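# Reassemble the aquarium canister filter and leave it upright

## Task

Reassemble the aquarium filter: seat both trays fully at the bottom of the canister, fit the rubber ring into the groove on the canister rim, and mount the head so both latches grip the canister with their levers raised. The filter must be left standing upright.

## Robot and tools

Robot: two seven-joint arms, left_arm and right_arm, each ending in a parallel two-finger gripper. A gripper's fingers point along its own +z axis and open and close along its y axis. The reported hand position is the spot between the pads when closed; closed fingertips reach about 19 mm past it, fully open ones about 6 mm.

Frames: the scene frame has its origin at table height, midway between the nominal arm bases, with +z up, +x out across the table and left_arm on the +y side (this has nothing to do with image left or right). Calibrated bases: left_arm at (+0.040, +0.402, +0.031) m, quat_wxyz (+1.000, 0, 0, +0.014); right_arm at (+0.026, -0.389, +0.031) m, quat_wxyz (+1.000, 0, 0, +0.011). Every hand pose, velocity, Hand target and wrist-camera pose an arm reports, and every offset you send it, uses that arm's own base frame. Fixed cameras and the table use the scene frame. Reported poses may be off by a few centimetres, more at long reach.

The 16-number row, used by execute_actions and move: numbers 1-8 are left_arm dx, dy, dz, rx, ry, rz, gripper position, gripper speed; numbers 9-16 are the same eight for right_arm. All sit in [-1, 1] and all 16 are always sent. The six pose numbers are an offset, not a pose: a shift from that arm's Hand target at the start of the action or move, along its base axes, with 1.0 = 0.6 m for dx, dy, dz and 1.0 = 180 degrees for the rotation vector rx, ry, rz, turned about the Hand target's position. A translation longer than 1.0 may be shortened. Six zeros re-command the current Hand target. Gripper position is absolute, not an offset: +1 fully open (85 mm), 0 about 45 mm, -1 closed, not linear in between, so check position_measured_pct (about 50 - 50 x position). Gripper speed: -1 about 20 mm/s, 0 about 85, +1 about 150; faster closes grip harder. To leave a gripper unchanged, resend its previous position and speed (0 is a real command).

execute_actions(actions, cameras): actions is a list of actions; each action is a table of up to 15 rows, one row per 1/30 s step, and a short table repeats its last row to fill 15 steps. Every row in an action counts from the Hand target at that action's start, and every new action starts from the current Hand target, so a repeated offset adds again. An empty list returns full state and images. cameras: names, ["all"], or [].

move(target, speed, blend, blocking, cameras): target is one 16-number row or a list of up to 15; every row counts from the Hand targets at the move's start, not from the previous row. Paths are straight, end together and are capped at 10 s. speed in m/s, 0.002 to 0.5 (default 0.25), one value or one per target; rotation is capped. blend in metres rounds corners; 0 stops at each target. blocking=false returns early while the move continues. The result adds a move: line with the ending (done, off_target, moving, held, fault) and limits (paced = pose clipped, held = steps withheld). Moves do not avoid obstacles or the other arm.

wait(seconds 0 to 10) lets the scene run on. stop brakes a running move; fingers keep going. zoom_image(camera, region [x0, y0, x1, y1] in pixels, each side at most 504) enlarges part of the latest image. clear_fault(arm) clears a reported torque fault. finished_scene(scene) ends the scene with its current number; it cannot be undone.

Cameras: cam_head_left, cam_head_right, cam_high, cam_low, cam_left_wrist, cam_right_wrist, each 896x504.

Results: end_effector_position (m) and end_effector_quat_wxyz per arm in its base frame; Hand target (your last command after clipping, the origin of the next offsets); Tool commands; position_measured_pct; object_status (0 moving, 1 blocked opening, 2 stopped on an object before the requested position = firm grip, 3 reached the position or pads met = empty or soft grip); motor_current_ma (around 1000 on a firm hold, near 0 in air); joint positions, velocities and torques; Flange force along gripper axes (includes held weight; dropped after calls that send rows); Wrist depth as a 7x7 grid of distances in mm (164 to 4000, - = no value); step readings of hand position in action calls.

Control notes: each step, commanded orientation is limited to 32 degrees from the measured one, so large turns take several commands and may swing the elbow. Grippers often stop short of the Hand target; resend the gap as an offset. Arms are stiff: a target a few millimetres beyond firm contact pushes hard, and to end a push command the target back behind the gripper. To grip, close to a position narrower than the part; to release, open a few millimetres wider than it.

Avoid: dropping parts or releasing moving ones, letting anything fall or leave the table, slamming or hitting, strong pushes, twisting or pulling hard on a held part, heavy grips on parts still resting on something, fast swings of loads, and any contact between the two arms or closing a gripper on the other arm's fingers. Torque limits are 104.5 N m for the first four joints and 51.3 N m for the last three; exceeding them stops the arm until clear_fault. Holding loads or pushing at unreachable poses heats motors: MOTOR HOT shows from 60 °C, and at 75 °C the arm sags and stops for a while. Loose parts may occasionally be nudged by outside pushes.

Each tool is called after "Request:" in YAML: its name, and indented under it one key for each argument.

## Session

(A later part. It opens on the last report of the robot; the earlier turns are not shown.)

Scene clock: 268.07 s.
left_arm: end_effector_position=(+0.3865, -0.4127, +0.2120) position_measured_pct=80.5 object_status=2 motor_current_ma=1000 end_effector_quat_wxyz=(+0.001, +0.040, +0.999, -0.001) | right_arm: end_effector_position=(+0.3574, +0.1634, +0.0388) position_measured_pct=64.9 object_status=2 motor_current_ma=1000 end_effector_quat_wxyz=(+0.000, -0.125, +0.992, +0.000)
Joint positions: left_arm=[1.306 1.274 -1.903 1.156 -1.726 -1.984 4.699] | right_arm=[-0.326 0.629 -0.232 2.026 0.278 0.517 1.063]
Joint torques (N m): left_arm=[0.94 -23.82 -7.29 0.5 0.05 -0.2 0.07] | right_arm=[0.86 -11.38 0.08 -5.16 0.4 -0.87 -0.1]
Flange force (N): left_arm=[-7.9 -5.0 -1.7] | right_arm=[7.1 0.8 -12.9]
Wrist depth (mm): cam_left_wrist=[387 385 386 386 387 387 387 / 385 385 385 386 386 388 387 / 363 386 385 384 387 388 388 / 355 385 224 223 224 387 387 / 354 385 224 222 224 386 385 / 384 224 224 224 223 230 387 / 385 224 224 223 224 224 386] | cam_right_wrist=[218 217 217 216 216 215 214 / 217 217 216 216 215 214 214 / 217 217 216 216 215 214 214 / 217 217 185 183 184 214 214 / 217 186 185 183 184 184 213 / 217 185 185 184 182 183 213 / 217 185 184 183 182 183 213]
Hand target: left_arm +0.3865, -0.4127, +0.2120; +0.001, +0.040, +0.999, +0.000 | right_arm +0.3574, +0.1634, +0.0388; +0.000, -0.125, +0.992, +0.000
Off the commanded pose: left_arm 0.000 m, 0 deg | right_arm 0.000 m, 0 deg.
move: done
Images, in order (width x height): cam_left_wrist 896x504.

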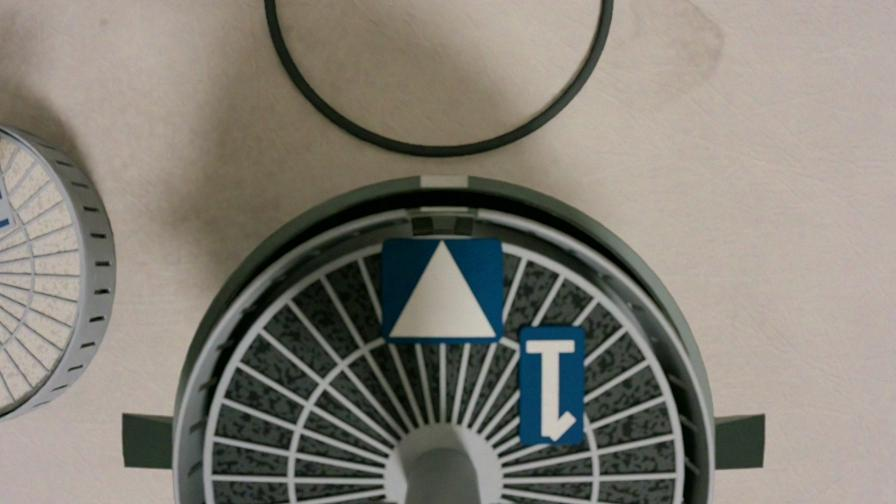

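Request:
move:
  target: [0,0,-0.04,0,0,0,-0.66,-1,0,0,0,0,0,0,-0.33,-1]
  speed: 0.03
  cameras: ["cam_left_wrist"]

Scene clock: 279.87 s.
left_arm: end_effector_position=(+0.3866, -0.4127, +0.1880) position_measured_pct=80.5 object_status=2 motor_current_ma=1000 end_effector_quat_wxyz=(+0.001, +0.040, +0.999, -0.001) | right_arm: end_effector_position=(+0.3574, +0.1634, +0.0388) position_measured_pct=64.9 object_status=2 motor_current_ma=1000 end_effector_quat_wxyz=(+0.000, -0.125, +0.992, +0.000)
Joint positions: left_arm=[1.318 1.311 -1.89 1.2 -1.71 -1.955 4.681] | right_arm=[-0.326 0.629 -0.232 2.026 0.278 0.517 1.063]
Joint torques (N m): left_arm=[1.1 -23.43 -7.43 0.62 0 -0.25 -0.04] | right_arm=[0.81 -11.36 0.08 -5.2 0.43 -0.85 -0.13]
Flange force (N): left_arm=[-8.3 -5.3 -2.0] | right_arm=[7.2 0.6 -12.9]
Wrist depth (mm): cam_left_wrist=[362 363 363 363 363 364 363 / 362 362 362 363 364 363 364 / 349 362 363 242 363 363 363 / 332 362 238 222 224 363 362 / 331 238 224 223 224 242 363 / 360 224 224 224 223 224 363 / 360 230 223 222 224 227 363] | cam_right_wrist=[218 217 217 216 215 215 214 / 217 217 216 216 215 215 214 / 217 217 216 216 215 214 214 / 217 217 185 183 184 214 214 / 217 186 185 183 184 183 213 / 217 185 185 184 182 183 213 / 216 185 184 183 182 183 213]
Hand target: left_arm +0.3866, -0.4127, +0.1880; +0.001, +0.040, +0.999, -0.001 | right_arm +0.3574, +0.1634, +0.0388; +0.000, -0.125, +0.992, +0.000
Off the commanded pose: left_arm 0.000 m, 0 deg | right_arm 0.000 m, 0 deg.
move: done
Images, in order (width x height): cam_left_wrist 896x504.

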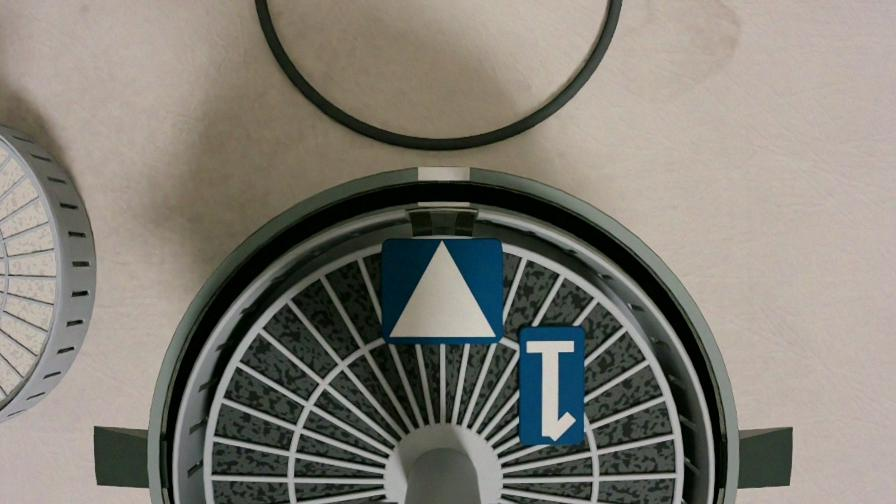

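Request:
move:
  target: [0,0,-0.155,0,0,0,-0.66,-1,0,0,0,0,0,0,-0.33,-1]
  speed: 0.05
  cameras: ["cam_left_wrist"]

Scene clock: 285.87 s.
left_arm: end_effector_position=(+0.3865, -0.4127, +0.0950) position_measured_pct=80.5 object_status=2 motor_current_ma=1000 end_effector_quat_wxyz=(+0.001, +0.040, +0.999, -0.001) | right_arm: end_effector_position=(+0.3574, +0.1634, +0.0388) position_measured_pct=64.9 object_status=2 motor_current_ma=1000 end_effector_quat_wxyz=(+0.000, -0.125, +0.992, +0.000)
Joint positions: left_arm=[1.35 1.454 -1.824 1.322 -1.623 -1.843 4.638] | right_arm=[-0.326 0.629 -0.232 2.026 0.278 0.517 1.063]
Joint torques (N m): left_arm=[1.11 -23.51 -8.03 1.5 -0.02 -0.39 -0.04] | right_arm=[0.88 -11.34 0.07 -5.19 0.41 -0.88 -0.11]
Flange force (N): left_arm=[-8.7 -5.5 -0.4] | right_arm=[7.2 0.8 -12.9]
Wrist depth (mm): cam_left_wrist=[270 270 270 270 271 270 271 / 270 269 270 270 270 271 271 / 270 269 - - - 271 271 / 269 269 224 223 224 271 271 / 269 269 224 222 224 270 270 / 268 224 224 224 223 224 270 / 269 224 224 223 224 224 270] | cam_right_wrist=[218 217 216 216 215 215 214 / 218 217 216 216 215 215 214 / 217 217 216 215 215 214 214 / 217 217 185 183 184 214 214 / 217 186 185 183 184 184 213 / 217 185 185 184 182 183 213 / 217 185 184 183 182 183 213]
Hand target: left_arm +0.3865, -0.4127, +0.0950; +0.001, +0.040, +0.999, -0.001 | right_arm +0.3574, +0.1634, +0.0388; +0.000, -0.125, +0.992, +0.000
Off the commanded pose: left_arm 0.000 m, 0 deg | right_arm 0.000 m, 0 deg.
move: done
Images, in order (width x height): cam_left_wrist 896x504.

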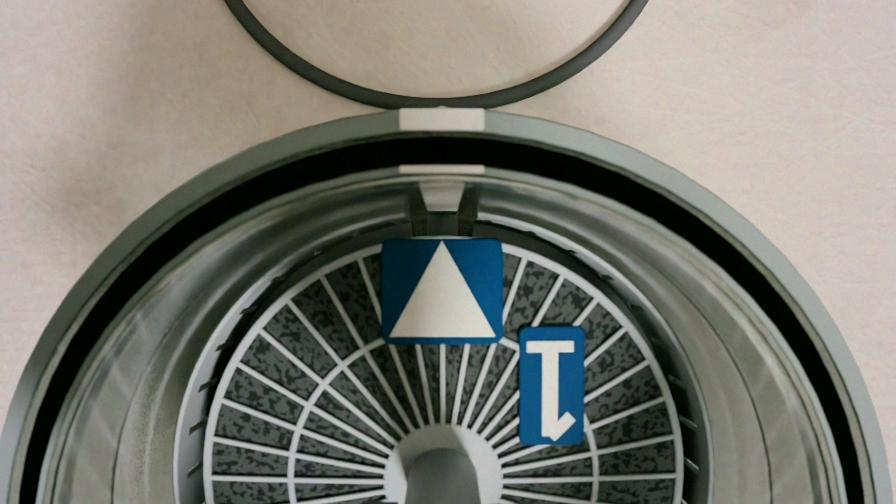

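Aligned. Continue down near contact.

Request:
move:
  target: [0,0,-0.0225,0,0,0,-0.66,-1,0,0,0,0,0,0,-0.33,-1]
  speed: 0.02
  cameras: ["cam_left_wrist"]

Scene clock: 290.13 s.
left_arm: end_effector_position=(+0.3866, -0.4127, +0.0816) position_measured_pct=80.5 object_status=2 motor_current_ma=1000 end_effector_quat_wxyz=(+0.001, +0.040, +0.999, -0.001) | right_arm: end_effector_position=(+0.3574, +0.1634, +0.0388) position_measured_pct=64.9 object_status=2 motor_current_ma=1000 end_effector_quat_wxyz=(+0.000, -0.125, +0.992, +0.000)
Joint positions: left_arm=[1.353 1.474 -1.813 1.334 -1.609 -1.826 4.635] | right_arm=[-0.326 0.629 -0.232 2.026 0.278 0.517 1.063]
Joint torques (N m): left_arm=[3.5 -17.87 -3.89 0.16 1.49 -0.22 -0.02] | right_arm=[0.88 -11.36 0.06 -5.2 0.45 -0.86 -0.1]
Flange force (N): left_arm=[-8.0 1.0 -13.5] | right_arm=[7.3 0.8 -12.9]
Wrist depth (mm): cam_left_wrist=[257 257 257 257 257 258 258 / 257 257 257 257 257 258 258 / 256 - - - - 258 258 / - - 224 223 223 257 258 / 256 224 223 222 224 223 257 / 256 224 224 224 223 225 257 / 256 224 224 223 224 226 257] | cam_right_wrist=[218 217 217 216 215 215 214 / 217 217 216 216 215 215 214 / 217 217 216 215 215 214 214 / 217 216 185 183 184 214 214 / 217 186 185 183 184 184 213 / 216 185 185 184 182 183 213 / 217 185 185 183 182 183 213]
Hand target: left_arm +0.3866, -0.4127, +0.0815; +0.001, +0.040, +0.999, -0.001 | right_arm +0.3574, +0.1634, +0.0388; +0.000, -0.125, +0.992, +0.000
Off the commanded pose: left_arm 0.000 m, 0 deg | right_arm 0.000 m, 0 deg.
move: done
Images, in order (width x height): cam_left_wrist 896x504.

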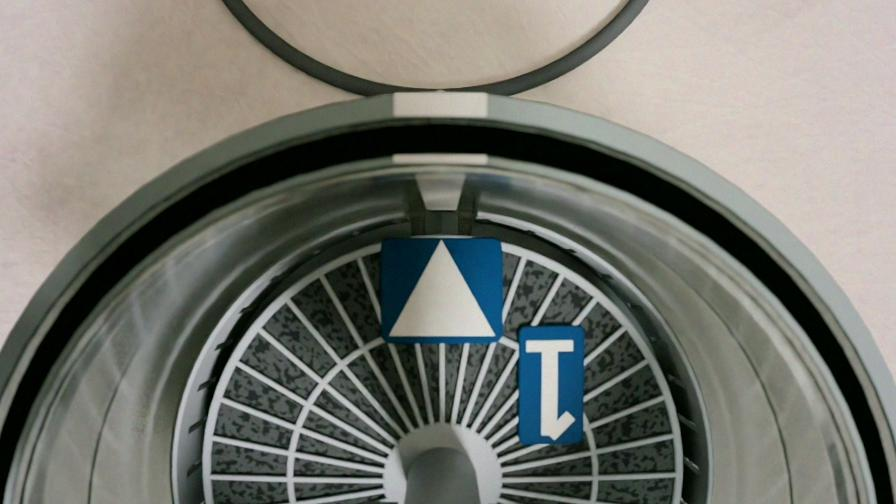

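Request:
move:
  target: [0,0.0009,-0.0006,0,0,0,-0.66,-1,0,0,0,0,0,0,-0.33,-1]
  speed: 0.01

Scene clock: 303.13 s.
left_arm: end_effector_position=(+0.3865, -0.4122, +0.0811) position_measured_pct=80.5 object_status=2 motor_current_ma=1000 end_effector_quat_wxyz=(+0.001, +0.040, +0.999, -0.001) | right_arm: end_effector_position=(+0.3574, +0.1634, +0.0388) position_measured_pct=64.9 object_status=2 motor_current_ma=1000 end_effector_quat_wxyz=(+0.000, -0.125, +0.992, +0.000)
Joint positions: left_arm=[1.354 1.475 -1.812 1.336 -1.608 -1.826 4.633] | right_arm=[-0.326 0.629 -0.232 2.026 0.278 0.517 1.063]
Joint torques (N m): left_arm=[0.74 -12.13 -1.7 2.41 -0.95 -0.76 -0.05] | right_arm=[0.88 -11.37 0.12 -5.18 0.45 -0.87 -0.09]
Flange force (N): left_arm=[-10.4 -7.9 -21.9] | right_arm=[7.2 0.9 -12.9]
Wrist depth (mm): cam_left_wrist=[257 257 257 257 258 257 258 / 257 257 256 257 257 258 258 / 256 - - - - 258 257 / - - 224 223 223 257 257 / 256 224 224 222 224 222 257 / 256 223 224 224 223 224 257 / 256 224 223 222 224 227 257] | cam_right_wrist=[218 217 217 216 216 215 214 / 217 217 216 216 215 215 214 / 217 217 216 215 215 214 214 / 217 217 185 183 184 214 214 / 217 186 185 183 184 184 214 / 217 185 185 184 182 183 213 / 216 185 184 183 182 183 213]
Hand target: left_arm +0.3866, -0.4122, +0.0811; +0.001, +0.040, +0.999, -0.001 | right_arm +0.3574, +0.1634, +0.0388; +0.000, -0.125, +0.992, +0.000
Off the commanded pose: left_arm 0.000 m, 0 deg | right_arm 0.000 m, 0 deg.
move: done

Request:
move:
  target:
    - [0,0,0.0006,0,0,0,-0.66,-1,0,0,0,0,0,0,-0.33,-1]
    - [0,0,0.0006,0,0,0,0,-1,0,0,0,0,0,0,-0.33,-1]
  speed: 0.01
  cameras: ["cam_left_wrist"]

Scene clock: 325.17 s.
left_arm: end_effector_position=(+0.3866, -0.4121, +0.0815) position_measured_pct=49.8 object_status=0 motor_current_ma=0 end_effector_quat_wxyz=(+0.001, +0.040, +0.999, +0.000) | right_arm: end_effector_position=(+0.3574, +0.1634, +0.0388) position_measured_pct=64.9 object_status=2 motor_current_ma=1000 end_effector_quat_wxyz=(+0.000, -0.125, +0.992, +0.000)
Joint positions: left_arm=[1.353 1.475 -1.813 1.336 -1.609 -1.826 4.633] | right_arm=[-0.326 0.629 -0.232 2.026 0.278 0.517 1.063]
Joint torques (N m): left_arm=[0.95 -23.04 -7.96 1.49 0.07 -0.13 -0.05] | right_arm=[0.84 -11.37 0.1 -5.22 0.43 -0.88 -0.08]
Flange force (N): left_arm=[-7.8 -5.1 -1.2] | right_arm=[7.3 0.8 -12.9]
Wrist depth (mm): cam_left_wrist=[256 256 256 257 257 257 257 / 256 256 256 257 257 257 257 / 255 - - - - 257 257 / - - 223 222 223 - 257 / 256 223 223 222 223 242 257 / 256 223 223 223 222 228 256 / 255 223 222 222 223 226 256] | cam_right_wrist=[218 217 217 216 215 215 214 / 218 217 216 216 215 215 214 / 217 217 216 215 215 214 214 / 217 217 185 183 184 214 214 / 217 186 185 183 184 184 214 / 216 185 185 184 182 183 213 / 217 185 185 183 182 183 213]
Hand target: left_arm +0.3865, -0.4122, +0.0815; +0.001, +0.040, +0.999, +0.000 | right_arm +0.3574, +0.1634, +0.0388; +0.000, -0.125, +0.992, +0.000
Off the commanded pose: left_arm 0.000 m, 0 deg | right_arm 0.000 m, 0 deg.
move: done
Images, in order (width x height): cam_left_wrist 896x504.

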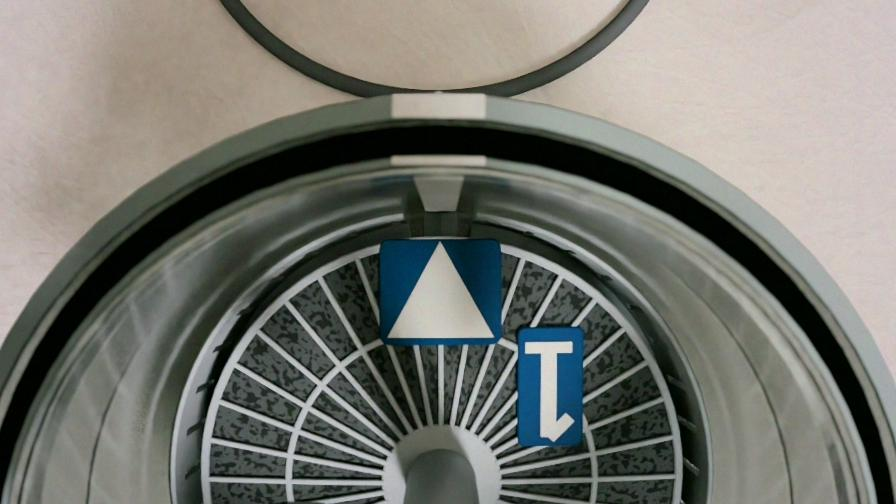

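Request:
move:
  target:
    - [0,0,0.15,0,0,0,0,0,0,0,0,0,0,0,-0.33,-1]
    - [0,0.01,0.36,0,0,0,0,0,0,0,0,0,0,0,-0.33,-1]
  speed: [0.08,0.2]
  blend: [0.02,0]
  cameras: ["cam_left_wrist"]

Scene clock: 334.23 s.
left_arm: end_effector_position=(+0.3865, -0.4061, +0.2975) position_measured_pct=49.8 object_status=3 motor_current_ma=0 end_effector_quat_wxyz=(+0.001, +0.040, +0.999, -0.001) | right_arm: end_effector_position=(+0.3574, +0.1634, +0.0388) position_measured_pct=64.9 object_status=2 motor_current_ma=1000 end_effector_quat_wxyz=(+0.000, -0.125, +0.992, +0.000)
Joint positions: left_arm=[1.246 1.136 -1.93 0.974 -1.767 -2.094 4.771] | right_arm=[-0.326 0.629 -0.232 2.026 0.278 0.517 1.063]
Joint torques (N m): left_arm=[0.99 -23.15 -5.86 0.2 0.05 -0.11 -0.03] | right_arm=[0.87 -11.39 0.08 -5.21 0.41 -0.9 -0.09]
Flange force (N): left_arm=[-8.4 -5.5 -4.5] | right_arm=[7.2 0.8 -12.9]
Wrist depth (mm): cam_left_wrist=[473 470 473 473 472 473 472 / 470 472 471 472 473 473 473 / 440 471 470 472 471 471 473 / 437 469 438 436 471 471 473 / 441 469 438 437 438 473 473 / 468 469 439 436 439 471 471 / 468 469 469 438 470 470 472] | cam_right_wrist=[218 217 217 216 215 215 214 / 217 217 216 216 215 215 214 / 217 217 216 215 215 214 214 / 217 216 185 183 184 214 214 / 217 186 185 183 184 184 213 / 216 185 185 184 182 183 213 / 216 185 184 183 182 183 213]
Hand target: left_arm +0.3865, -0.4062, +0.2975; +0.001, +0.040, +0.999, -0.001 | right_arm +0.3574, +0.1634, +0.0388; +0.000, -0.125, +0.992, +0.000
Off the commanded pose: left_arm 0.000 m, 0 deg | right_arm 0.000 m, 0 deg.
move: done
Images, in order (width x height): cam_left_wrist 896x504.

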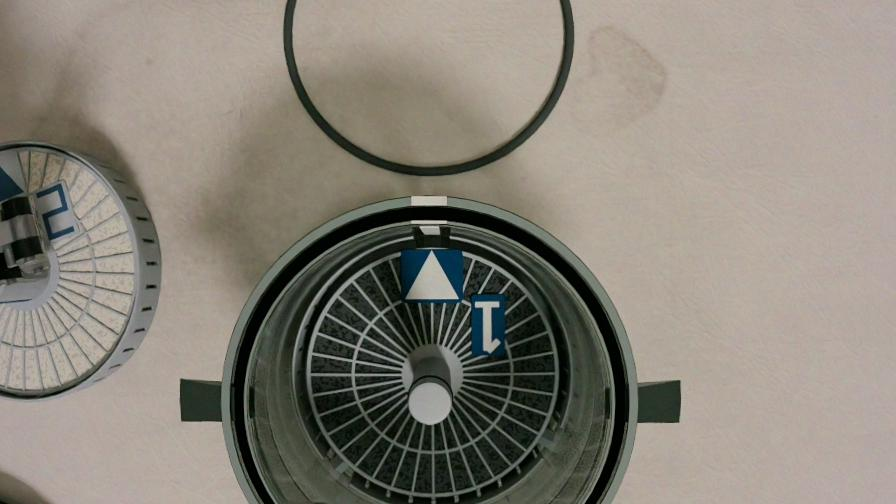

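Request:
move:
  target:
    - [0.0,0.2,0,0,0,0,0,0,0,0,0.06,0,0,0,-0.33,-1]
    - [-0.04,0.42,0,0,0,0,0,0,0,0,0.352,0,0,0,-0.33,-1]
    - [-0.04,0.42,0,0,0,0,0,0,0.105,0.3598,0.352,0,0,-0.104,-0.33,-1]
  speed: [0.12,0.15,0.15]
  blend: [0.02,0.03,0]
  cameras: ["cam_right_wrist","cam_high"]

Scene clock: 363.63 s.
left_arm: end_effector_position=(+0.3626, -0.1541, +0.2975) position_measured_pct=49.8 object_status=3 motor_current_ma=0 end_effector_quat_wxyz=(+0.001, +0.040, +0.999, +0.000) | right_arm: end_effector_position=(+0.4204, +0.3793, +0.2500) position_measured_pct=64.9 object_status=2 motor_current_ma=1000 end_effector_quat_wxyz=(+0.000, +0.038, +0.999, +0.000)
Joint positions: left_arm=[1.166 1.038 -2.054 1.607 -2.169 -1.962 3.935] | right_arm=[-0.641 0.668 -0.281 1.09 0.175 1.406 0.602]
Joint torques (N m): left_arm=[0.94 -16.03 -6.44 -2.9 0.03 -0.1 -0.05] | right_arm=[0.37 -21.66 -1.35 -9.65 0.04 0.2 -0.05]
Flange force (N): left_arm=[-6.4 -1.0 -4.3] | right_arm=[2.6 -2.0 3.1]
Wrist depth (mm): cam_left_wrist=[474 473 472 472 475 474 474 / 473 472 472 472 474 474 473 / 472 473 471 472 472 473 474 / 473 472 472 472 474 473 473 / 471 472 470 472 472 473 473 / 437 472 473 472 473 474 473 / 437 471 471 469 473 474 472] | cam_right_wrist=[429 429 427 426 424 424 422 / 430 429 427 425 424 423 422 / 428 428 425 419 423 423 421 / 429 427 185 183 184 421 421 / 428 185 185 183 184 183 420 / 428 185 185 184 182 183 420 / 427 185 184 183 182 183 182]
Hand target: left_arm +0.3626, -0.1541, +0.2975; +0.001, +0.040, +0.999, +0.000 | right_arm +0.4204, +0.3793, +0.2500; +0.000, +0.038, +0.999, +0.000
Off the commanded pose: left_arm 0.000 m, 0 deg | right_arm 0.000 m, 0 deg.
move: done
Images, in order (width x height): cam_high 896x504, cam_right_wrist 896x504.

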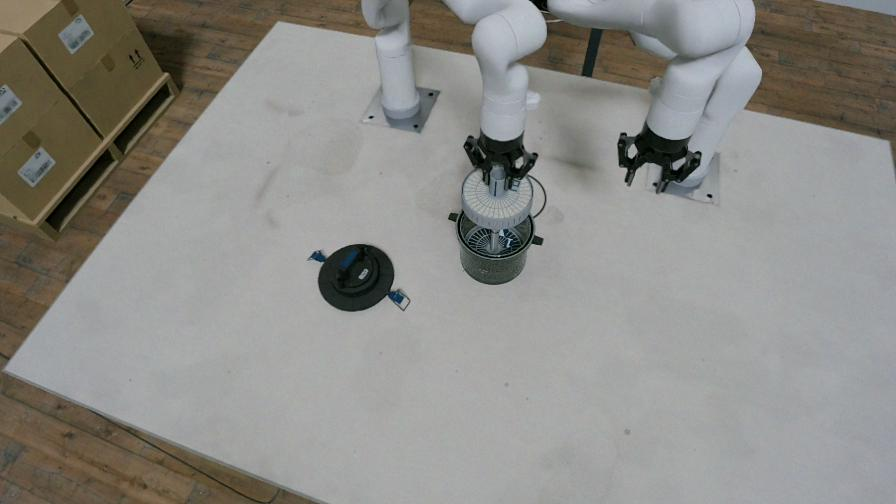

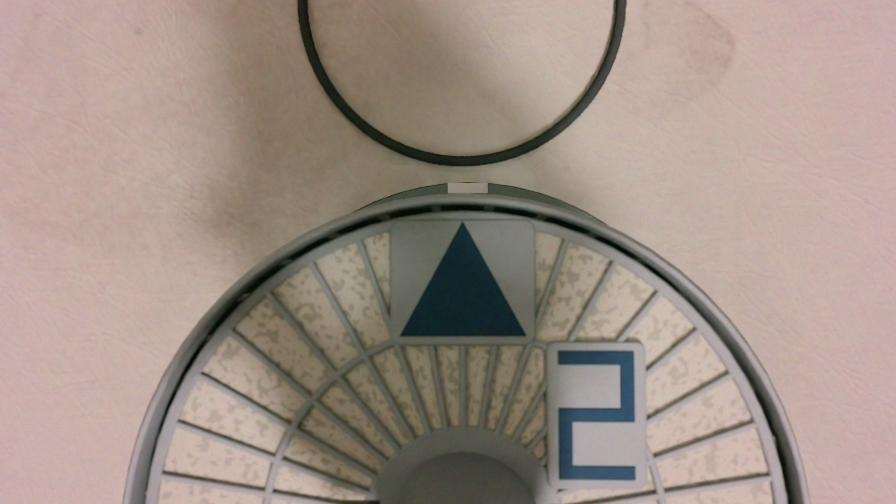

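Request:
move:
  target: [0,0,0,0,0,0,0,0,0,0,-0.1333,0,0,0,-0.33,-1]
  speed: 0.1
  cameras: ["cam_right_wrist"]

Scene clock: 369.90 s.
left_arm: end_effector_position=(+0.3626, -0.1541, +0.2975) position_measured_pct=49.8 object_status=3 motor_current_ma=0 end_effector_quat_wxyz=(+0.001, +0.040, +0.999, +0.000) | right_arm: end_effector_position=(+0.4204, +0.3793, +0.1700) position_measured_pct=64.9 object_status=2 motor_current_ma=1000 end_effector_quat_wxyz=(+0.000, +0.038, +0.999, +0.000)
Joint positions: left_arm=[1.166 1.038 -2.054 1.607 -2.169 -1.962 3.935] | right_arm=[-0.634 0.727 -0.275 1.245 0.196 1.195 0.58]
Joint torques (N m): left_arm=[0.94 -16 -6.42 -2.91 0.04 -0.1 -0.03] | right_arm=[0.33 -22.1 -1.4 -8.79 0.05 -0.08 -0.07]
Flange force (N): left_arm=[-6.3 -0.9 -4.3] | right_arm=[1.0 -0.4 1.4]
Wrist depth (mm): cam_left_wrist=[474 472 474 474 471 474 476 / 474 471 474 472 474 474 475 / 474 473 473 472 473 474 476 / 471 471 471 473 474 472 473 / 472 471 473 472 473 474 472 / 439 472 471 472 469 471 471 / 436 473 472 470 471 472 472] | cam_right_wrist=[349 348 347 346 345 344 343 / 350 348 347 346 345 344 342 / 349 348 346 225 224 344 342 / 349 347 184 183 184 342 342 / 348 185 185 183 184 183 342 / 348 185 185 184 182 183 341 / 347 185 185 183 182 183 224]
Hand target: left_arm +0.3626, -0.1541, +0.2975; +0.001, +0.040, +0.999, +0.000 | right_arm +0.4204, +0.3793, +0.1700; +0.000, +0.038, +0.999, +0.000
Off the commanded pose: left_arm 0.000 m, 0 deg | right_arm 0.000 m, 0 deg.
move: done
Images, in order (width x height): cam_right_wrist 896x504.

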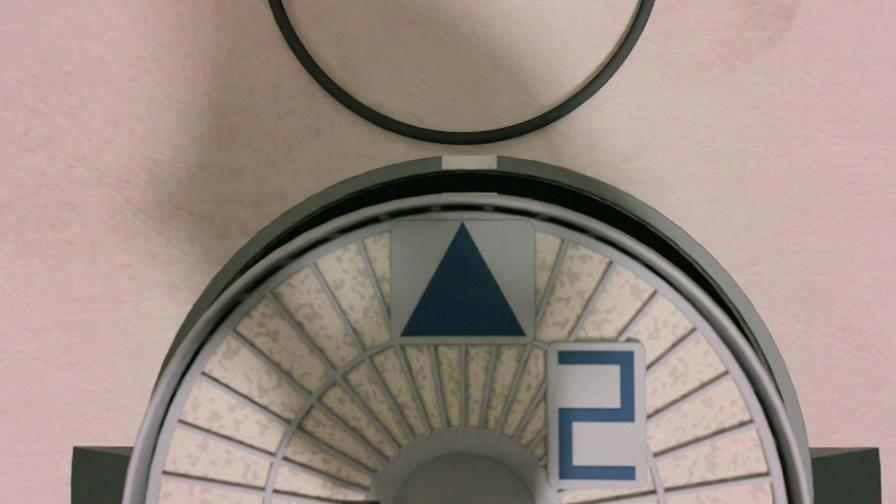

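Request:
zoom_image:
  camera: "cam_right_wrist"
  region: [60, 140, 460, 504]

Request:
zoom_image:
  camera: "cam_right_wrist"
  region: [496, 140, 896, 504]

Scaled by 1.260 from the camera's 896x504 image, which has a finer 1280x720 frame.

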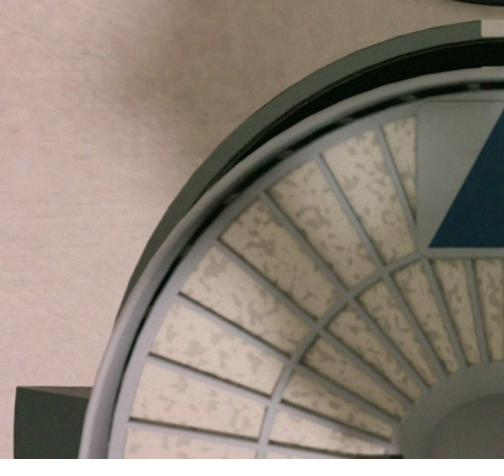

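Scaled by 1.260 from the camera's 896x504 image, which has a finer 1280x720 frame.

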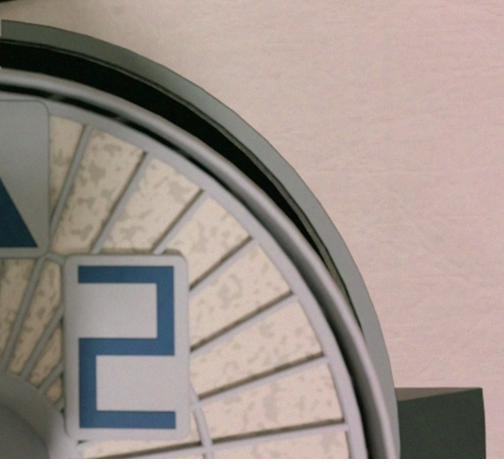

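Request:
move:
  target: [0,0,0,0,0,0,0,0,0.0006,0.0038,-0.025,0,0,0,-0.33,-1]
  speed: 0.05
  cameras: ["cam_right_wrist"]

Request:
zoom_image:
  camera: "cam_right_wrist"
  region: [60, 140, 460, 504]

Request:
zoom_image:
  camera: "cam_right_wrist"
  region: [496, 140, 896, 504]

Scene clock: 405.80 s.
left_arm: end_effector_position=(+0.3626, -0.1541, +0.2975) position_measured_pct=49.8 object_status=3 motor_current_ma=0 end_effector_quat_wxyz=(+0.001, +0.040, +0.999, +0.000) | right_arm: end_effector_position=(+0.4208, +0.3816, +0.1550) position_measured_pct=64.9 object_status=2 motor_current_ma=1000 end_effector_quat_wxyz=(+0.000, +0.038, +0.999, +0.000)
Joint positions: left_arm=[1.166 1.038 -2.054 1.607 -2.169 -1.962 3.935] | right_arm=[-0.638 0.746 -0.273 1.259 0.201 1.162 0.574]
Joint torques (N m): left_arm=[0.95 -15.98 -6.45 -2.87 0.03 -0.07 -0.03] | right_arm=[0.35 -22.33 -1.41 -8.87 0.03 0 -0.1]
Flange force (N): left_arm=[-6.5 -0.9 -4.5] | right_arm=[1.6 -1.1 2.0]
Wrist depth (mm): cam_left_wrist=[473 473 472 476 475 474 473 / 472 474 474 473 472 475 472 / 472 473 473 474 473 472 474 / 470 472 473 473 472 474 473 / 469 472 473 472 472 474 474 / 438 471 471 472 472 471 470 / 356 473 470 471 471 472 473] | cam_right_wrist=[335 333 332 331 330 329 328 / 334 332 332 331 329 328 328 / 334 333 210 210 209 328 328 / 333 332 185 183 184 208 327 / 333 185 185 183 184 183 326 / 333 185 185 184 182 183 326 / 216 185 185 183 182 183 207]
Hand target: left_arm +0.3626, -0.1541, +0.2975; +0.001, +0.040, +0.999, +0.000 | right_arm +0.4208, +0.3816, +0.1550; +0.000, +0.038, +0.999, +0.000
Off the commanded pose: left_arm 0.000 m, 0 deg | right_arm 0.000 m, 0 deg.
move: done
Images, in order (width x height): cam_right_wrist 896x504.

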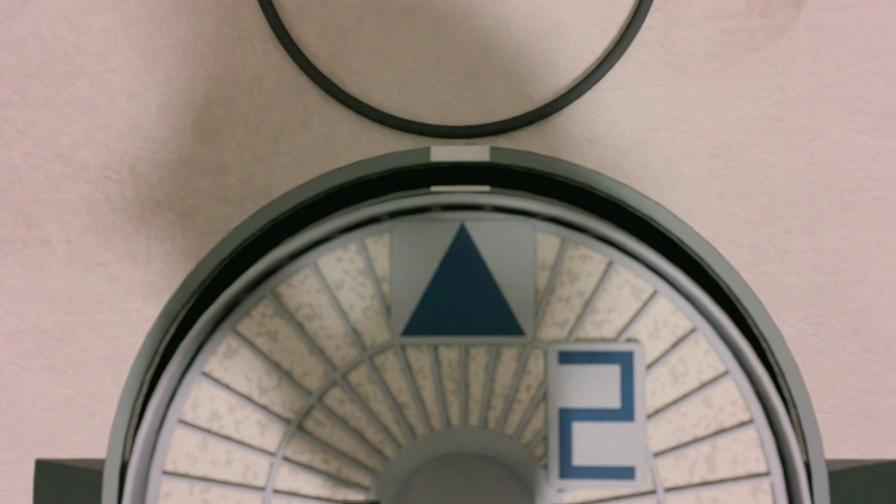

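Scaled by 1.260 from the camera's 896x504 image, which has a finer 1280x720 frame.

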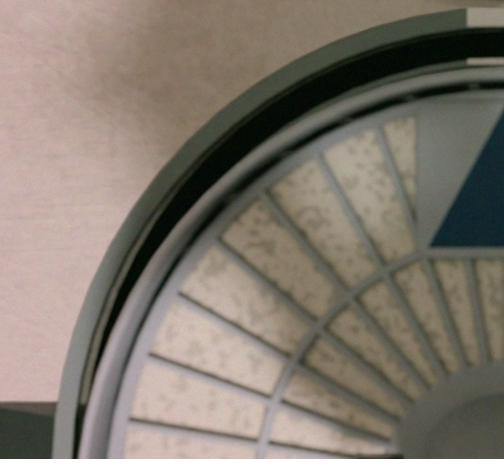

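Scaled by 1.260 from the camera's 896x504 image, which has a finer 1280x720 frame.

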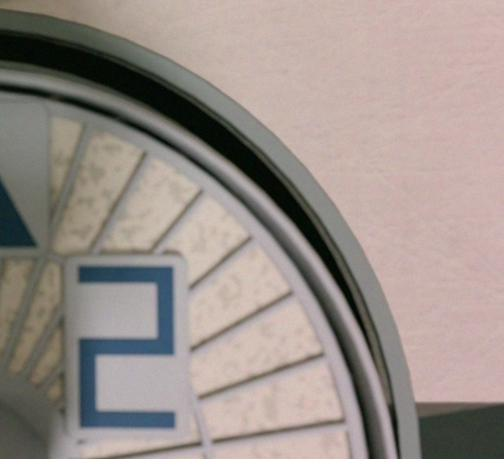

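Request:
move:
  target: [0,0,0,0,0,0,0,0,-0.0005,0,-0.045,0,0,0,-0.33,-1]
  speed: 0.03
  cameras: ["cam_right_wrist"]

Scene clock: 417.30 s.
left_arm: end_effector_position=(+0.3626, -0.1541, +0.2975) position_measured_pct=49.8 object_status=3 motor_current_ma=0 end_effector_quat_wxyz=(+0.001, +0.040, +0.999, +0.000) | right_arm: end_effector_position=(+0.4205, +0.3816, +0.1280) position_measured_pct=64.9 object_status=2 motor_current_ma=1000 end_effector_quat_wxyz=(+0.000, +0.038, +0.999, +0.000)
Joint positions: left_arm=[1.166 1.038 -2.054 1.607 -2.169 -1.962 3.935] | right_arm=[-0.639 0.776 -0.268 1.296 0.21 1.097 0.565]
Joint torques (N m): left_arm=[0.98 -16.03 -6.43 -2.88 0.03 -0.08 -0.02] | right_arm=[0.34 -22.51 -1.5 -8.74 0.06 0.33 -0.05]
Flange force (N): left_arm=[-6.5 -0.9 -4.4] | right_arm=[2.6 -2.0 2.9]
Wrist depth (mm): cam_left_wrist=[474 473 474 474 476 475 474 / 474 474 474 475 474 475 474 / 472 471 474 475 474 472 472 / 471 471 471 472 472 472 472 / 469 471 472 472 472 473 473 / 437 470 471 471 472 471 473 / 355 470 471 471 473 471 473] | cam_right_wrist=[307 306 305 304 303 302 301 / 307 306 305 304 303 302 301 / 306 305 183 183 182 302 301 / 306 184 184 183 183 181 300 / 306 184 185 183 184 183 300 / 305 185 185 184 182 183 181 / 186 185 185 183 182 183 180]
Hand target: left_arm +0.3626, -0.1541, +0.2975; +0.001, +0.040, +0.999, +0.000 | right_arm +0.4205, +0.3816, +0.1280; +0.000, +0.038, +0.999, +0.000
Off the commanded pose: left_arm 0.000 m, 0 deg | right_arm 0.000 m, 0 deg.
move: done
Images, in order (width x height): cam_right_wrist 896x504.

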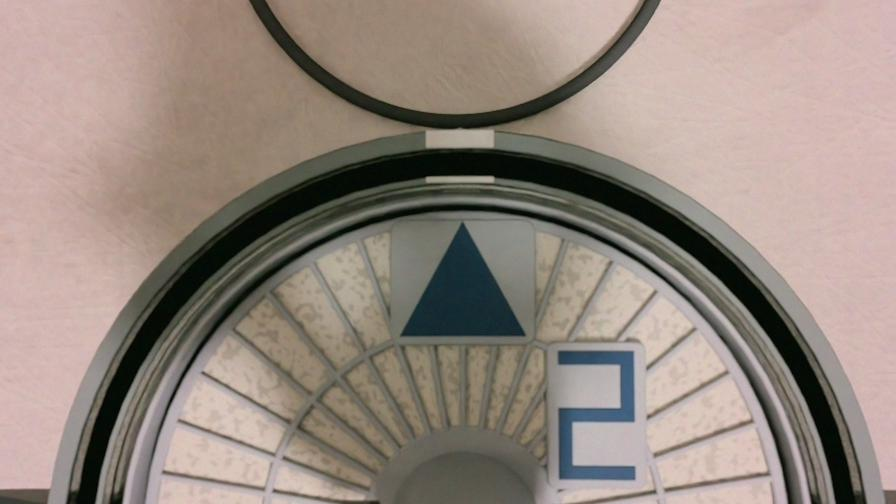

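Request:
move:
  target: [0,0,0,0,0,0,0,0,0,0,-0.0633,0,0,0,-0.33,-1]
  speed: 0.03
  cameras: ["cam_right_wrist"]

Scene clock: 423.97 s.
left_arm: end_effector_position=(+0.3626, -0.1541, +0.2975) position_measured_pct=49.8 object_status=3 motor_current_ma=0 end_effector_quat_wxyz=(+0.001, +0.040, +0.999, +0.000) | right_arm: end_effector_position=(+0.4205, +0.3816, +0.0901) position_measured_pct=64.9 object_status=2 motor_current_ma=1000 end_effector_quat_wxyz=(+0.000, +0.038, +0.999, +0.000)
Joint positions: left_arm=[1.166 1.038 -2.054 1.607 -2.169 -1.962 3.935] | right_arm=[-0.641 0.823 -0.26 1.337 0.225 1.01 0.553]
Joint torques (N m): left_arm=[0.97 -16.02 -6.41 -2.86 0.03 -0.1 -0.03] | right_arm=[0.24 -22.9 -1.62 -8.4 -0.02 0.16 -0.07]
Flange force (N): left_arm=[-6.5 -0.9 -4.4] | right_arm=[2.3 -1.9 2.6]
Wrist depth (mm): cam_left_wrist=[473 473 474 474 473 474 475 / 473 472 474 472 473 475 477 / 472 472 473 472 472 474 474 / 470 471 473 472 472 472 473 / 471 469 471 473 472 473 473 / 411 472 473 470 472 473 473 / 389 470 472 471 470 472 472] | cam_right_wrist=[269 268 267 266 266 265 264 / 268 268 267 266 265 264 263 / 268 267 - 212 - 264 263 / - 267 184 183 184 263 263 / 267 185 185 183 184 183 263 / 267 185 184 184 182 183 262 / 267 185 185 183 182 183 182]
Hand target: left_arm +0.3626, -0.1541, +0.2975; +0.001, +0.040, +0.999, +0.000 | right_arm +0.4205, +0.3816, +0.0900; +0.000, +0.038, +0.999, +0.000
Off the commanded pose: left_arm 0.000 m, 0 deg | right_arm 0.000 m, 0 deg.
move: done
Images, in order (width x height): cam_right_wrist 896x504.

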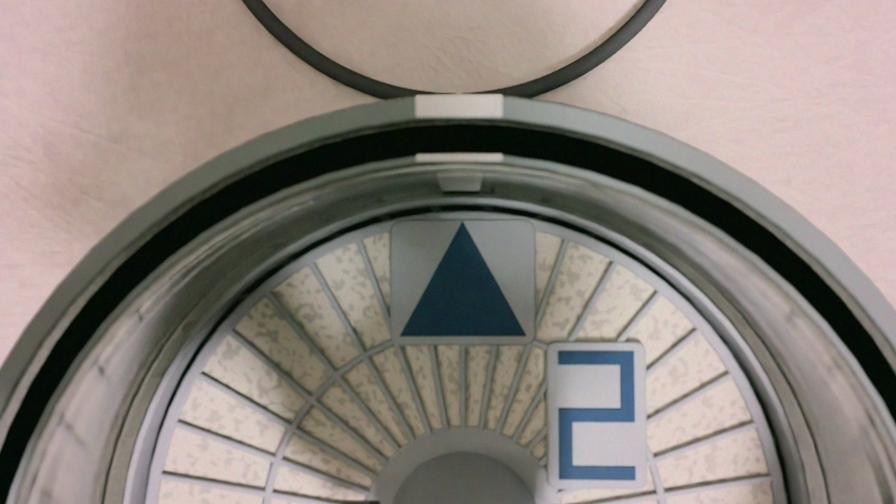

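Request:
move:
  target: [0,0,0,0,0,0,0,0,0,0,-0.0108,0,0,0,-0.33,-1]
  speed: 0.02

Request:
move:
  target: [0,0,0,0,0,0,0,0,0,0,-0.0025,0,0,0,-0.33,-1]
  speed: 0.01

Scene clock: 429.80 s.
left_arm: end_effector_position=(+0.3626, -0.1541, +0.2975) position_measured_pct=49.8 object_status=3 motor_current_ma=0 end_effector_quat_wxyz=(+0.001, +0.040, +0.999, +0.000) | right_arm: end_effector_position=(+0.4205, +0.3816, +0.0836) position_measured_pct=64.9 object_status=2 motor_current_ma=1000 end_effector_quat_wxyz=(+0.000, +0.038, +0.999, +0.000)
Joint positions: left_arm=[1.166 1.038 -2.054 1.607 -2.169 -1.962 3.935] | right_arm=[-0.642 0.832 -0.258 1.342 0.227 0.996 0.551]
Joint torques (N m): left_arm=[0.94 -16.02 -6.45 -2.86 0.04 -0.09 -0.04] | right_arm=[0.24 -22.79 -1.6 -8.42 -0.02 0.17 -0.05]
Flange force (N): left_arm=[-6.5 -1.0 -4.4] | right_arm=[2.8 -2.5 2.4]
Wrist depth (mm): cam_left_wrist=[475 473 473 473 474 475 475 / 473 473 473 474 472 474 474 / 471 474 473 473 473 474 474 / 471 472 473 473 472 474 472 / 472 471 473 470 471 473 472 / 412 471 470 470 471 473 471 / 398 470 471 473 471 471 472] | cam_right_wrist=[262 261 260 260 259 258 257 / 262 261 260 259 258 258 257 / 262 - - 212 - - 256 / 261 260 184 183 184 257 257 / 261 185 185 183 184 183 256 / 261 185 185 184 182 183 256 / 261 185 184 183 182 183 182]
Hand target: left_arm +0.3626, -0.1541, +0.2975; +0.001, +0.040, +0.999, +0.000 | right_arm +0.4205, +0.3816, +0.0835; +0.000, +0.038, +0.999, +0.000
Off the commanded pose: left_arm 0.000 m, 0 deg | right_arm 0.000 m, 0 deg.
move: done

Scene clock: 430.50 s.
left_arm: end_effector_position=(+0.3626, -0.1541, +0.2975) position_measured_pct=49.8 object_status=3 motor_current_ma=0 end_effector_quat_wxyz=(+0.001, +0.040, +0.999, +0.000) | right_arm: end_effector_position=(+0.4204, +0.3816, +0.0821) position_measured_pct=64.9 object_status=2 motor_current_ma=1000 end_effector_quat_wxyz=(+0.000, +0.038, +0.999, +0.000)
Joint positions: left_arm=[1.166 1.038 -2.054 1.607 -2.169 -1.962 3.935] | right_arm=[-0.642 0.834 -0.258 1.344 0.228 0.993 0.551]
Joint torques (N m): left_arm=[0.97 -15.98 -6.46 -2.9 0.03 -0.11 -0.05] | right_arm=[0.25 -22.8 -1.6 -8.29 0.02 0.24 -0.04]
Flange force (N): left_arm=[-6.5 -0.9 -4.4] | right_arm=[2.6 -2.2 2.4]
Wrist depth (mm): cam_left_wrist=[473 474 473 473 472 475 475 / 471 474 472 473 474 475 474 / 473 473 473 473 473 473 474 / 471 472 471 472 472 473 472 / 472 470 472 472 471 473 472 / 414 470 471 470 474 471 471 / 400 469 470 473 471 472 472] | cam_right_wrist=[261 260 259 258 257 256 256 / 260 259 259 258 257 256 256 / 260 - - 257 - - 255 / 260 259 184 183 184 255 255 / 259 185 185 183 184 183 254 / 259 185 185 184 182 183 254 / 259 185 184 183 182 183 182]
Hand target: left_arm +0.3626, -0.1541, +0.2975; +0.001, +0.040, +0.999, +0.000 | right_arm +0.4204, +0.3816, +0.0820; +0.000, +0.038, +0.999, +0.000
Off the commanded pose: left_arm 0.000 m, 0 deg | right_arm 0.000 m, 0 deg.
move: done

Request:
move:
  target: [0,0,0,0,0,0,0,0,0,0,-0.0018,0,0,0,-0.33,-1]
  speed: 0.01

Scene clock: 434.93 s.
left_arm: end_effector_position=(+0.3626, -0.1541, +0.2975) position_measured_pct=49.8 object_status=3 motor_current_ma=0 end_effector_quat_wxyz=(+0.001, +0.040, +0.999, +0.000) | right_arm: end_effector_position=(+0.4205, +0.3816, +0.0810) position_measured_pct=64.9 object_status=2 motor_current_ma=1000 end_effector_quat_wxyz=(+0.000, +0.038, +0.999, +0.000)
Joint positions: left_arm=[1.166 1.038 -2.054 1.607 -2.169 -1.962 3.935] | right_arm=[-0.642 0.835 -0.258 1.345 0.228 0.991 0.551]
Joint torques (N m): left_arm=[0.97 -15.98 -6.44 -2.92 0.05 -0.11 -0.06] | right_arm=[-0.03 -18.77 -1.39 -7.48 0.14 -0.52 -0.14]
Flange force (N): left_arm=[-6.4 -0.8 -4.3] | right_arm=[4.1 -4.7 -5.6]
Wrist depth (mm): cam_left_wrist=[472 473 472 473 474 474 475 / 473 473 474 473 475 474 474 / 472 474 471 474 473 474 474 / 471 472 473 472 475 473 473 / 473 471 472 473 472 472 473 / 414 469 473 471 471 471 473 / 400 471 471 470 471 472 472] | cam_right_wrist=[259 259 258 257 256 256 255 / 260 259 258 257 256 255 255 / 259 - - 212 - - 255 / - 258 184 183 184 255 254 / 258 185 185 183 184 183 254 / 259 185 185 184 182 183 254 / 258 185 185 183 182 183 182]
Hand target: left_arm +0.3626, -0.1541, +0.2975; +0.001, +0.040, +0.999, +0.000 | right_arm +0.4204, +0.3816, +0.0810; +0.000, +0.038, +0.999, +0.000
Off the commanded pose: left_arm 0.000 m, 0 deg | right_arm 0.000 m, 0 deg.
move: done

Request:
move:
  target:
    - [0,0,0,0,0,0,0,0,0,0,0,0,0,0,0,-1]
    - [0,0,0,0,0,0,0,0,0,0,0.12,0,0,0,0,-1]
    - [0,0,0,0,0,0,0,0,0,0,0.365,0,0,0,0,-1]
  speed: [0.03,0.06,0.15]
  blend: [0,0.02,0]
  cameras: ["cam_right_wrist","cam_high"]

Scene clock: 444.83 s.
left_arm: end_effector_position=(+0.3626, -0.1541, +0.2975) position_measured_pct=49.8 object_status=3 motor_current_ma=0 end_effector_quat_wxyz=(+0.001, +0.040, +0.999, +0.000) | right_arm: end_effector_position=(+0.4205, +0.3816, +0.3000) position_measured_pct=49.8 object_status=3 motor_current_ma=0 end_effector_quat_wxyz=(+0.000, +0.038, +0.999, +0.000)
Joint positions: left_arm=[1.166 1.038 -2.054 1.607 -2.169 -1.962 3.935] | right_arm=[-0.656 0.656 -0.278 0.949 0.169 1.556 0.613]
Joint torques (N m): left_arm=[0.99 -16.04 -6.42 -2.88 0.02 -0.1 -0.03] | right_arm=[0.39 -21 -1.07 -9.44 0.03 0 -0.06]
Flange force (N): left_arm=[-6.5 -0.9 -4.3] | right_arm=[2.6 -1.9 1.8]
Wrist depth (mm): cam_left_wrist=[472 474 474 476 472 474 472 / 475 472 473 473 473 474 474 / 470 472 473 475 473 473 473 / 472 472 472 473 472 474 475 / 471 473 472 473 472 473 473 / 413 470 471 471 474 474 472 / 398 471 471 473 470 472 474] | cam_right_wrist=[480 479 477 476 474 473 471 / 479 478 477 477 473 472 472 / 479 478 476 474 473 472 471 / 479 478 476 401 402 472 471 / 477 477 403 401 400 470 470 / 476 476 403 400 400 470 469 / 477 475 402 402 400 469 468]
Hand target: left_arm +0.3626, -0.1541, +0.2975; +0.001, +0.040, +0.999, +0.000 | right_arm +0.4205, +0.3816, +0.3000; +0.000, +0.038, +0.999, +0.000
Off the commanded pose: left_arm 0.000 m, 0 deg | right_arm 0.000 m, 0 deg.
move: done
Images, in order (width x height): cam_high 896x504, cam_right_wrist 896x504.

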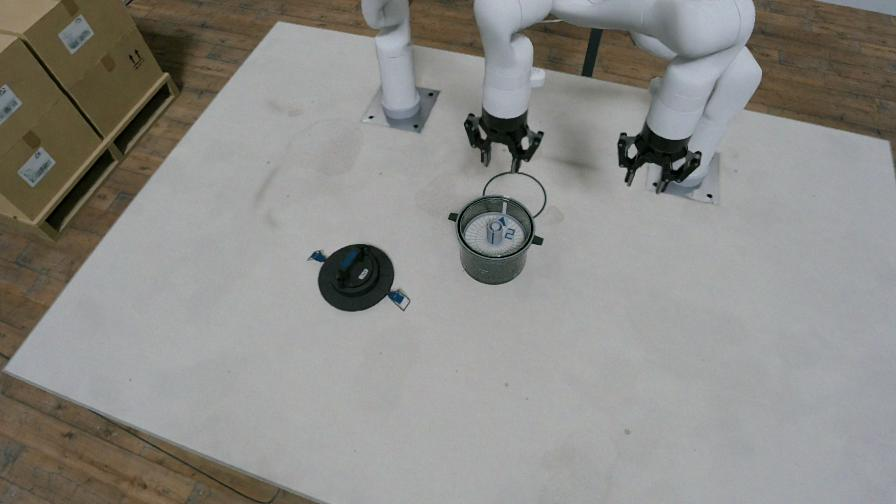

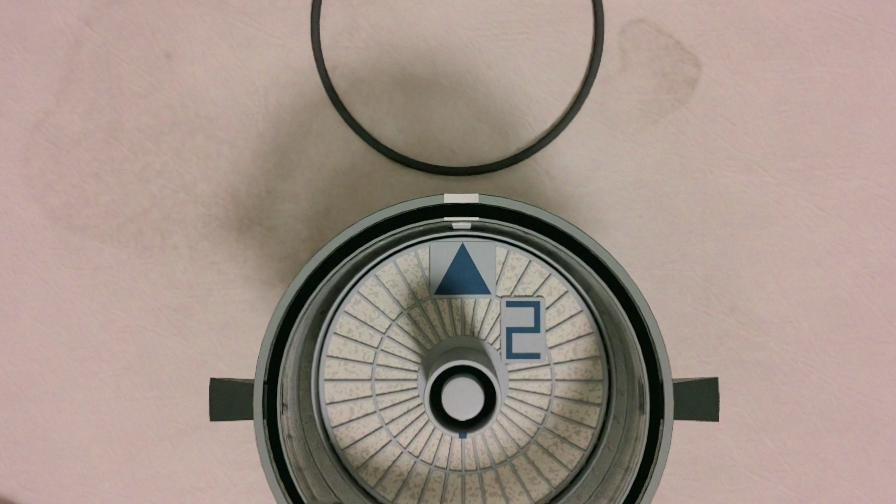

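Request:
move:
  target:
    - [-0.2535,-0.286,0,0,0,0,-0.4,-1,-0.3133,-0.1088,0,0,0,0,-0.4,-1]
    - [-0.2535,-0.286,-0.3958,0,0,0,-0.4,-1,-0.3133,-0.1088,-0.4,0,0,0,-0.4,-1]
  speed: [0.2,0.15]
  blend: [0.02,0]
  cameras: ["cam_right_wrist","cam_left_wrist","cam_high"]

Scene clock: 520.17 s.
left_arm: end_effector_position=(+0.2104, -0.3257, +0.0600) position_measured_pct=69.7 object_status=3 motor_current_ma=0 end_effector_quat_wxyz=(+0.001, +0.040, +0.999, -0.001) | right_arm: end_effector_position=(+0.2325, +0.3163, +0.0600) position_measured_pct=69.7 object_status=3 motor_current_ma=0 end_effector_quat_wxyz=(+0.000, +0.038, +0.999, +0.000)
Joint positions: left_arm=[1.732 1.572 -1.925 2.008 -1.724 -1.89 4.332] | right_arm=[-0.8 0.584 -0.278 2.013 0.279 0.581 0.226]
Joint torques (N m): left_arm=[0.99 -17.24 -7.13 0.52 0.05 -0.09 -0.03] | right_arm=[0.35 -15.5 -1.15 -5.39 0.14 0.23 -0.11]
Flange force (N): left_arm=[-5.5 -3.9 -1.6] | right_arm=[2.0 -1.9 1.3]
Wrist depth (mm): cam_left_wrist=[236 236 237 236 236 238 237 / 236 236 236 236 237 237 237 / 236 236 236 236 237 236 237 / 236 236 236 236 236 237 237 / 235 236 236 236 237 237 236 / 235 236 236 236 236 237 236 / 236 235 236 236 236 236 236] | cam_right_wrist=[239 238 238 237 236 236 235 / 239 239 237 237 236 236 235 / 239 238 237 237 236 235 234 / 238 238 237 236 235 235 234 / 238 238 237 236 235 235 234 / 238 237 237 236 235 234 234 / 238 237 236 236 235 234 233]
Hand target: left_arm +0.2104, -0.3257, +0.0600; +0.001, +0.040, +0.999, +0.000 | right_arm +0.2325, +0.3163, +0.0600; +0.000, +0.038, +0.999, +0.000
Off the commanded pose: left_arm 0.000 m, 0 deg | right_arm 0.000 m, 0 deg.
move: done
Images, in order (width x height): cam_high 896x504, cam_left_wrist 896x504, cam_right_wrist 896x504.

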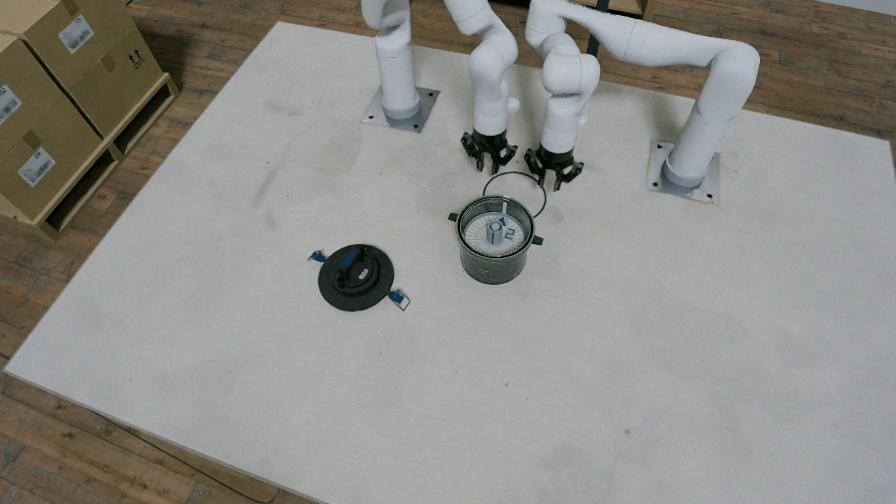

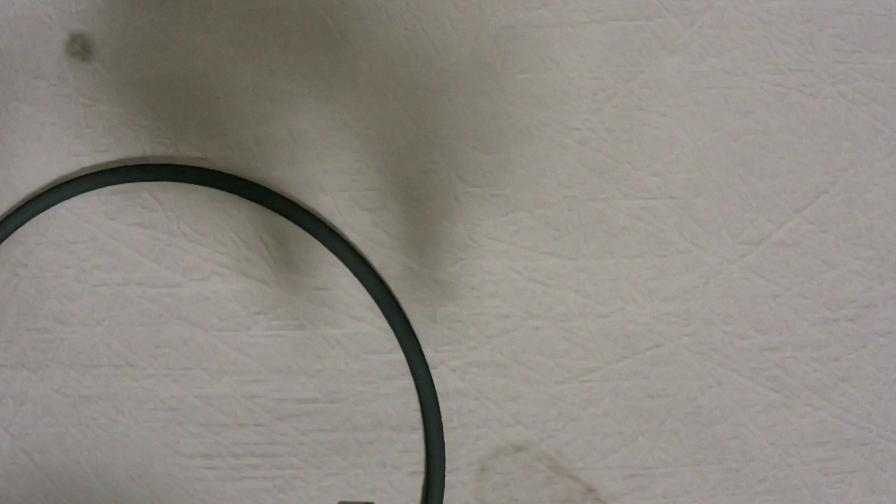

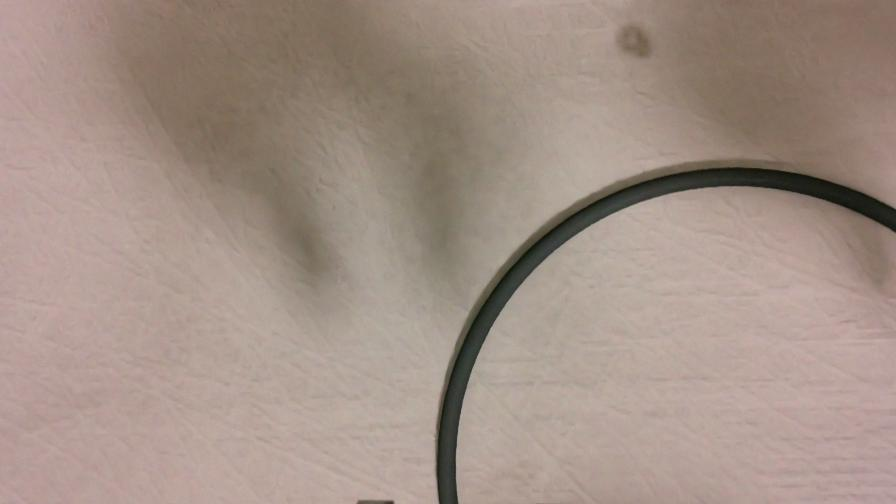

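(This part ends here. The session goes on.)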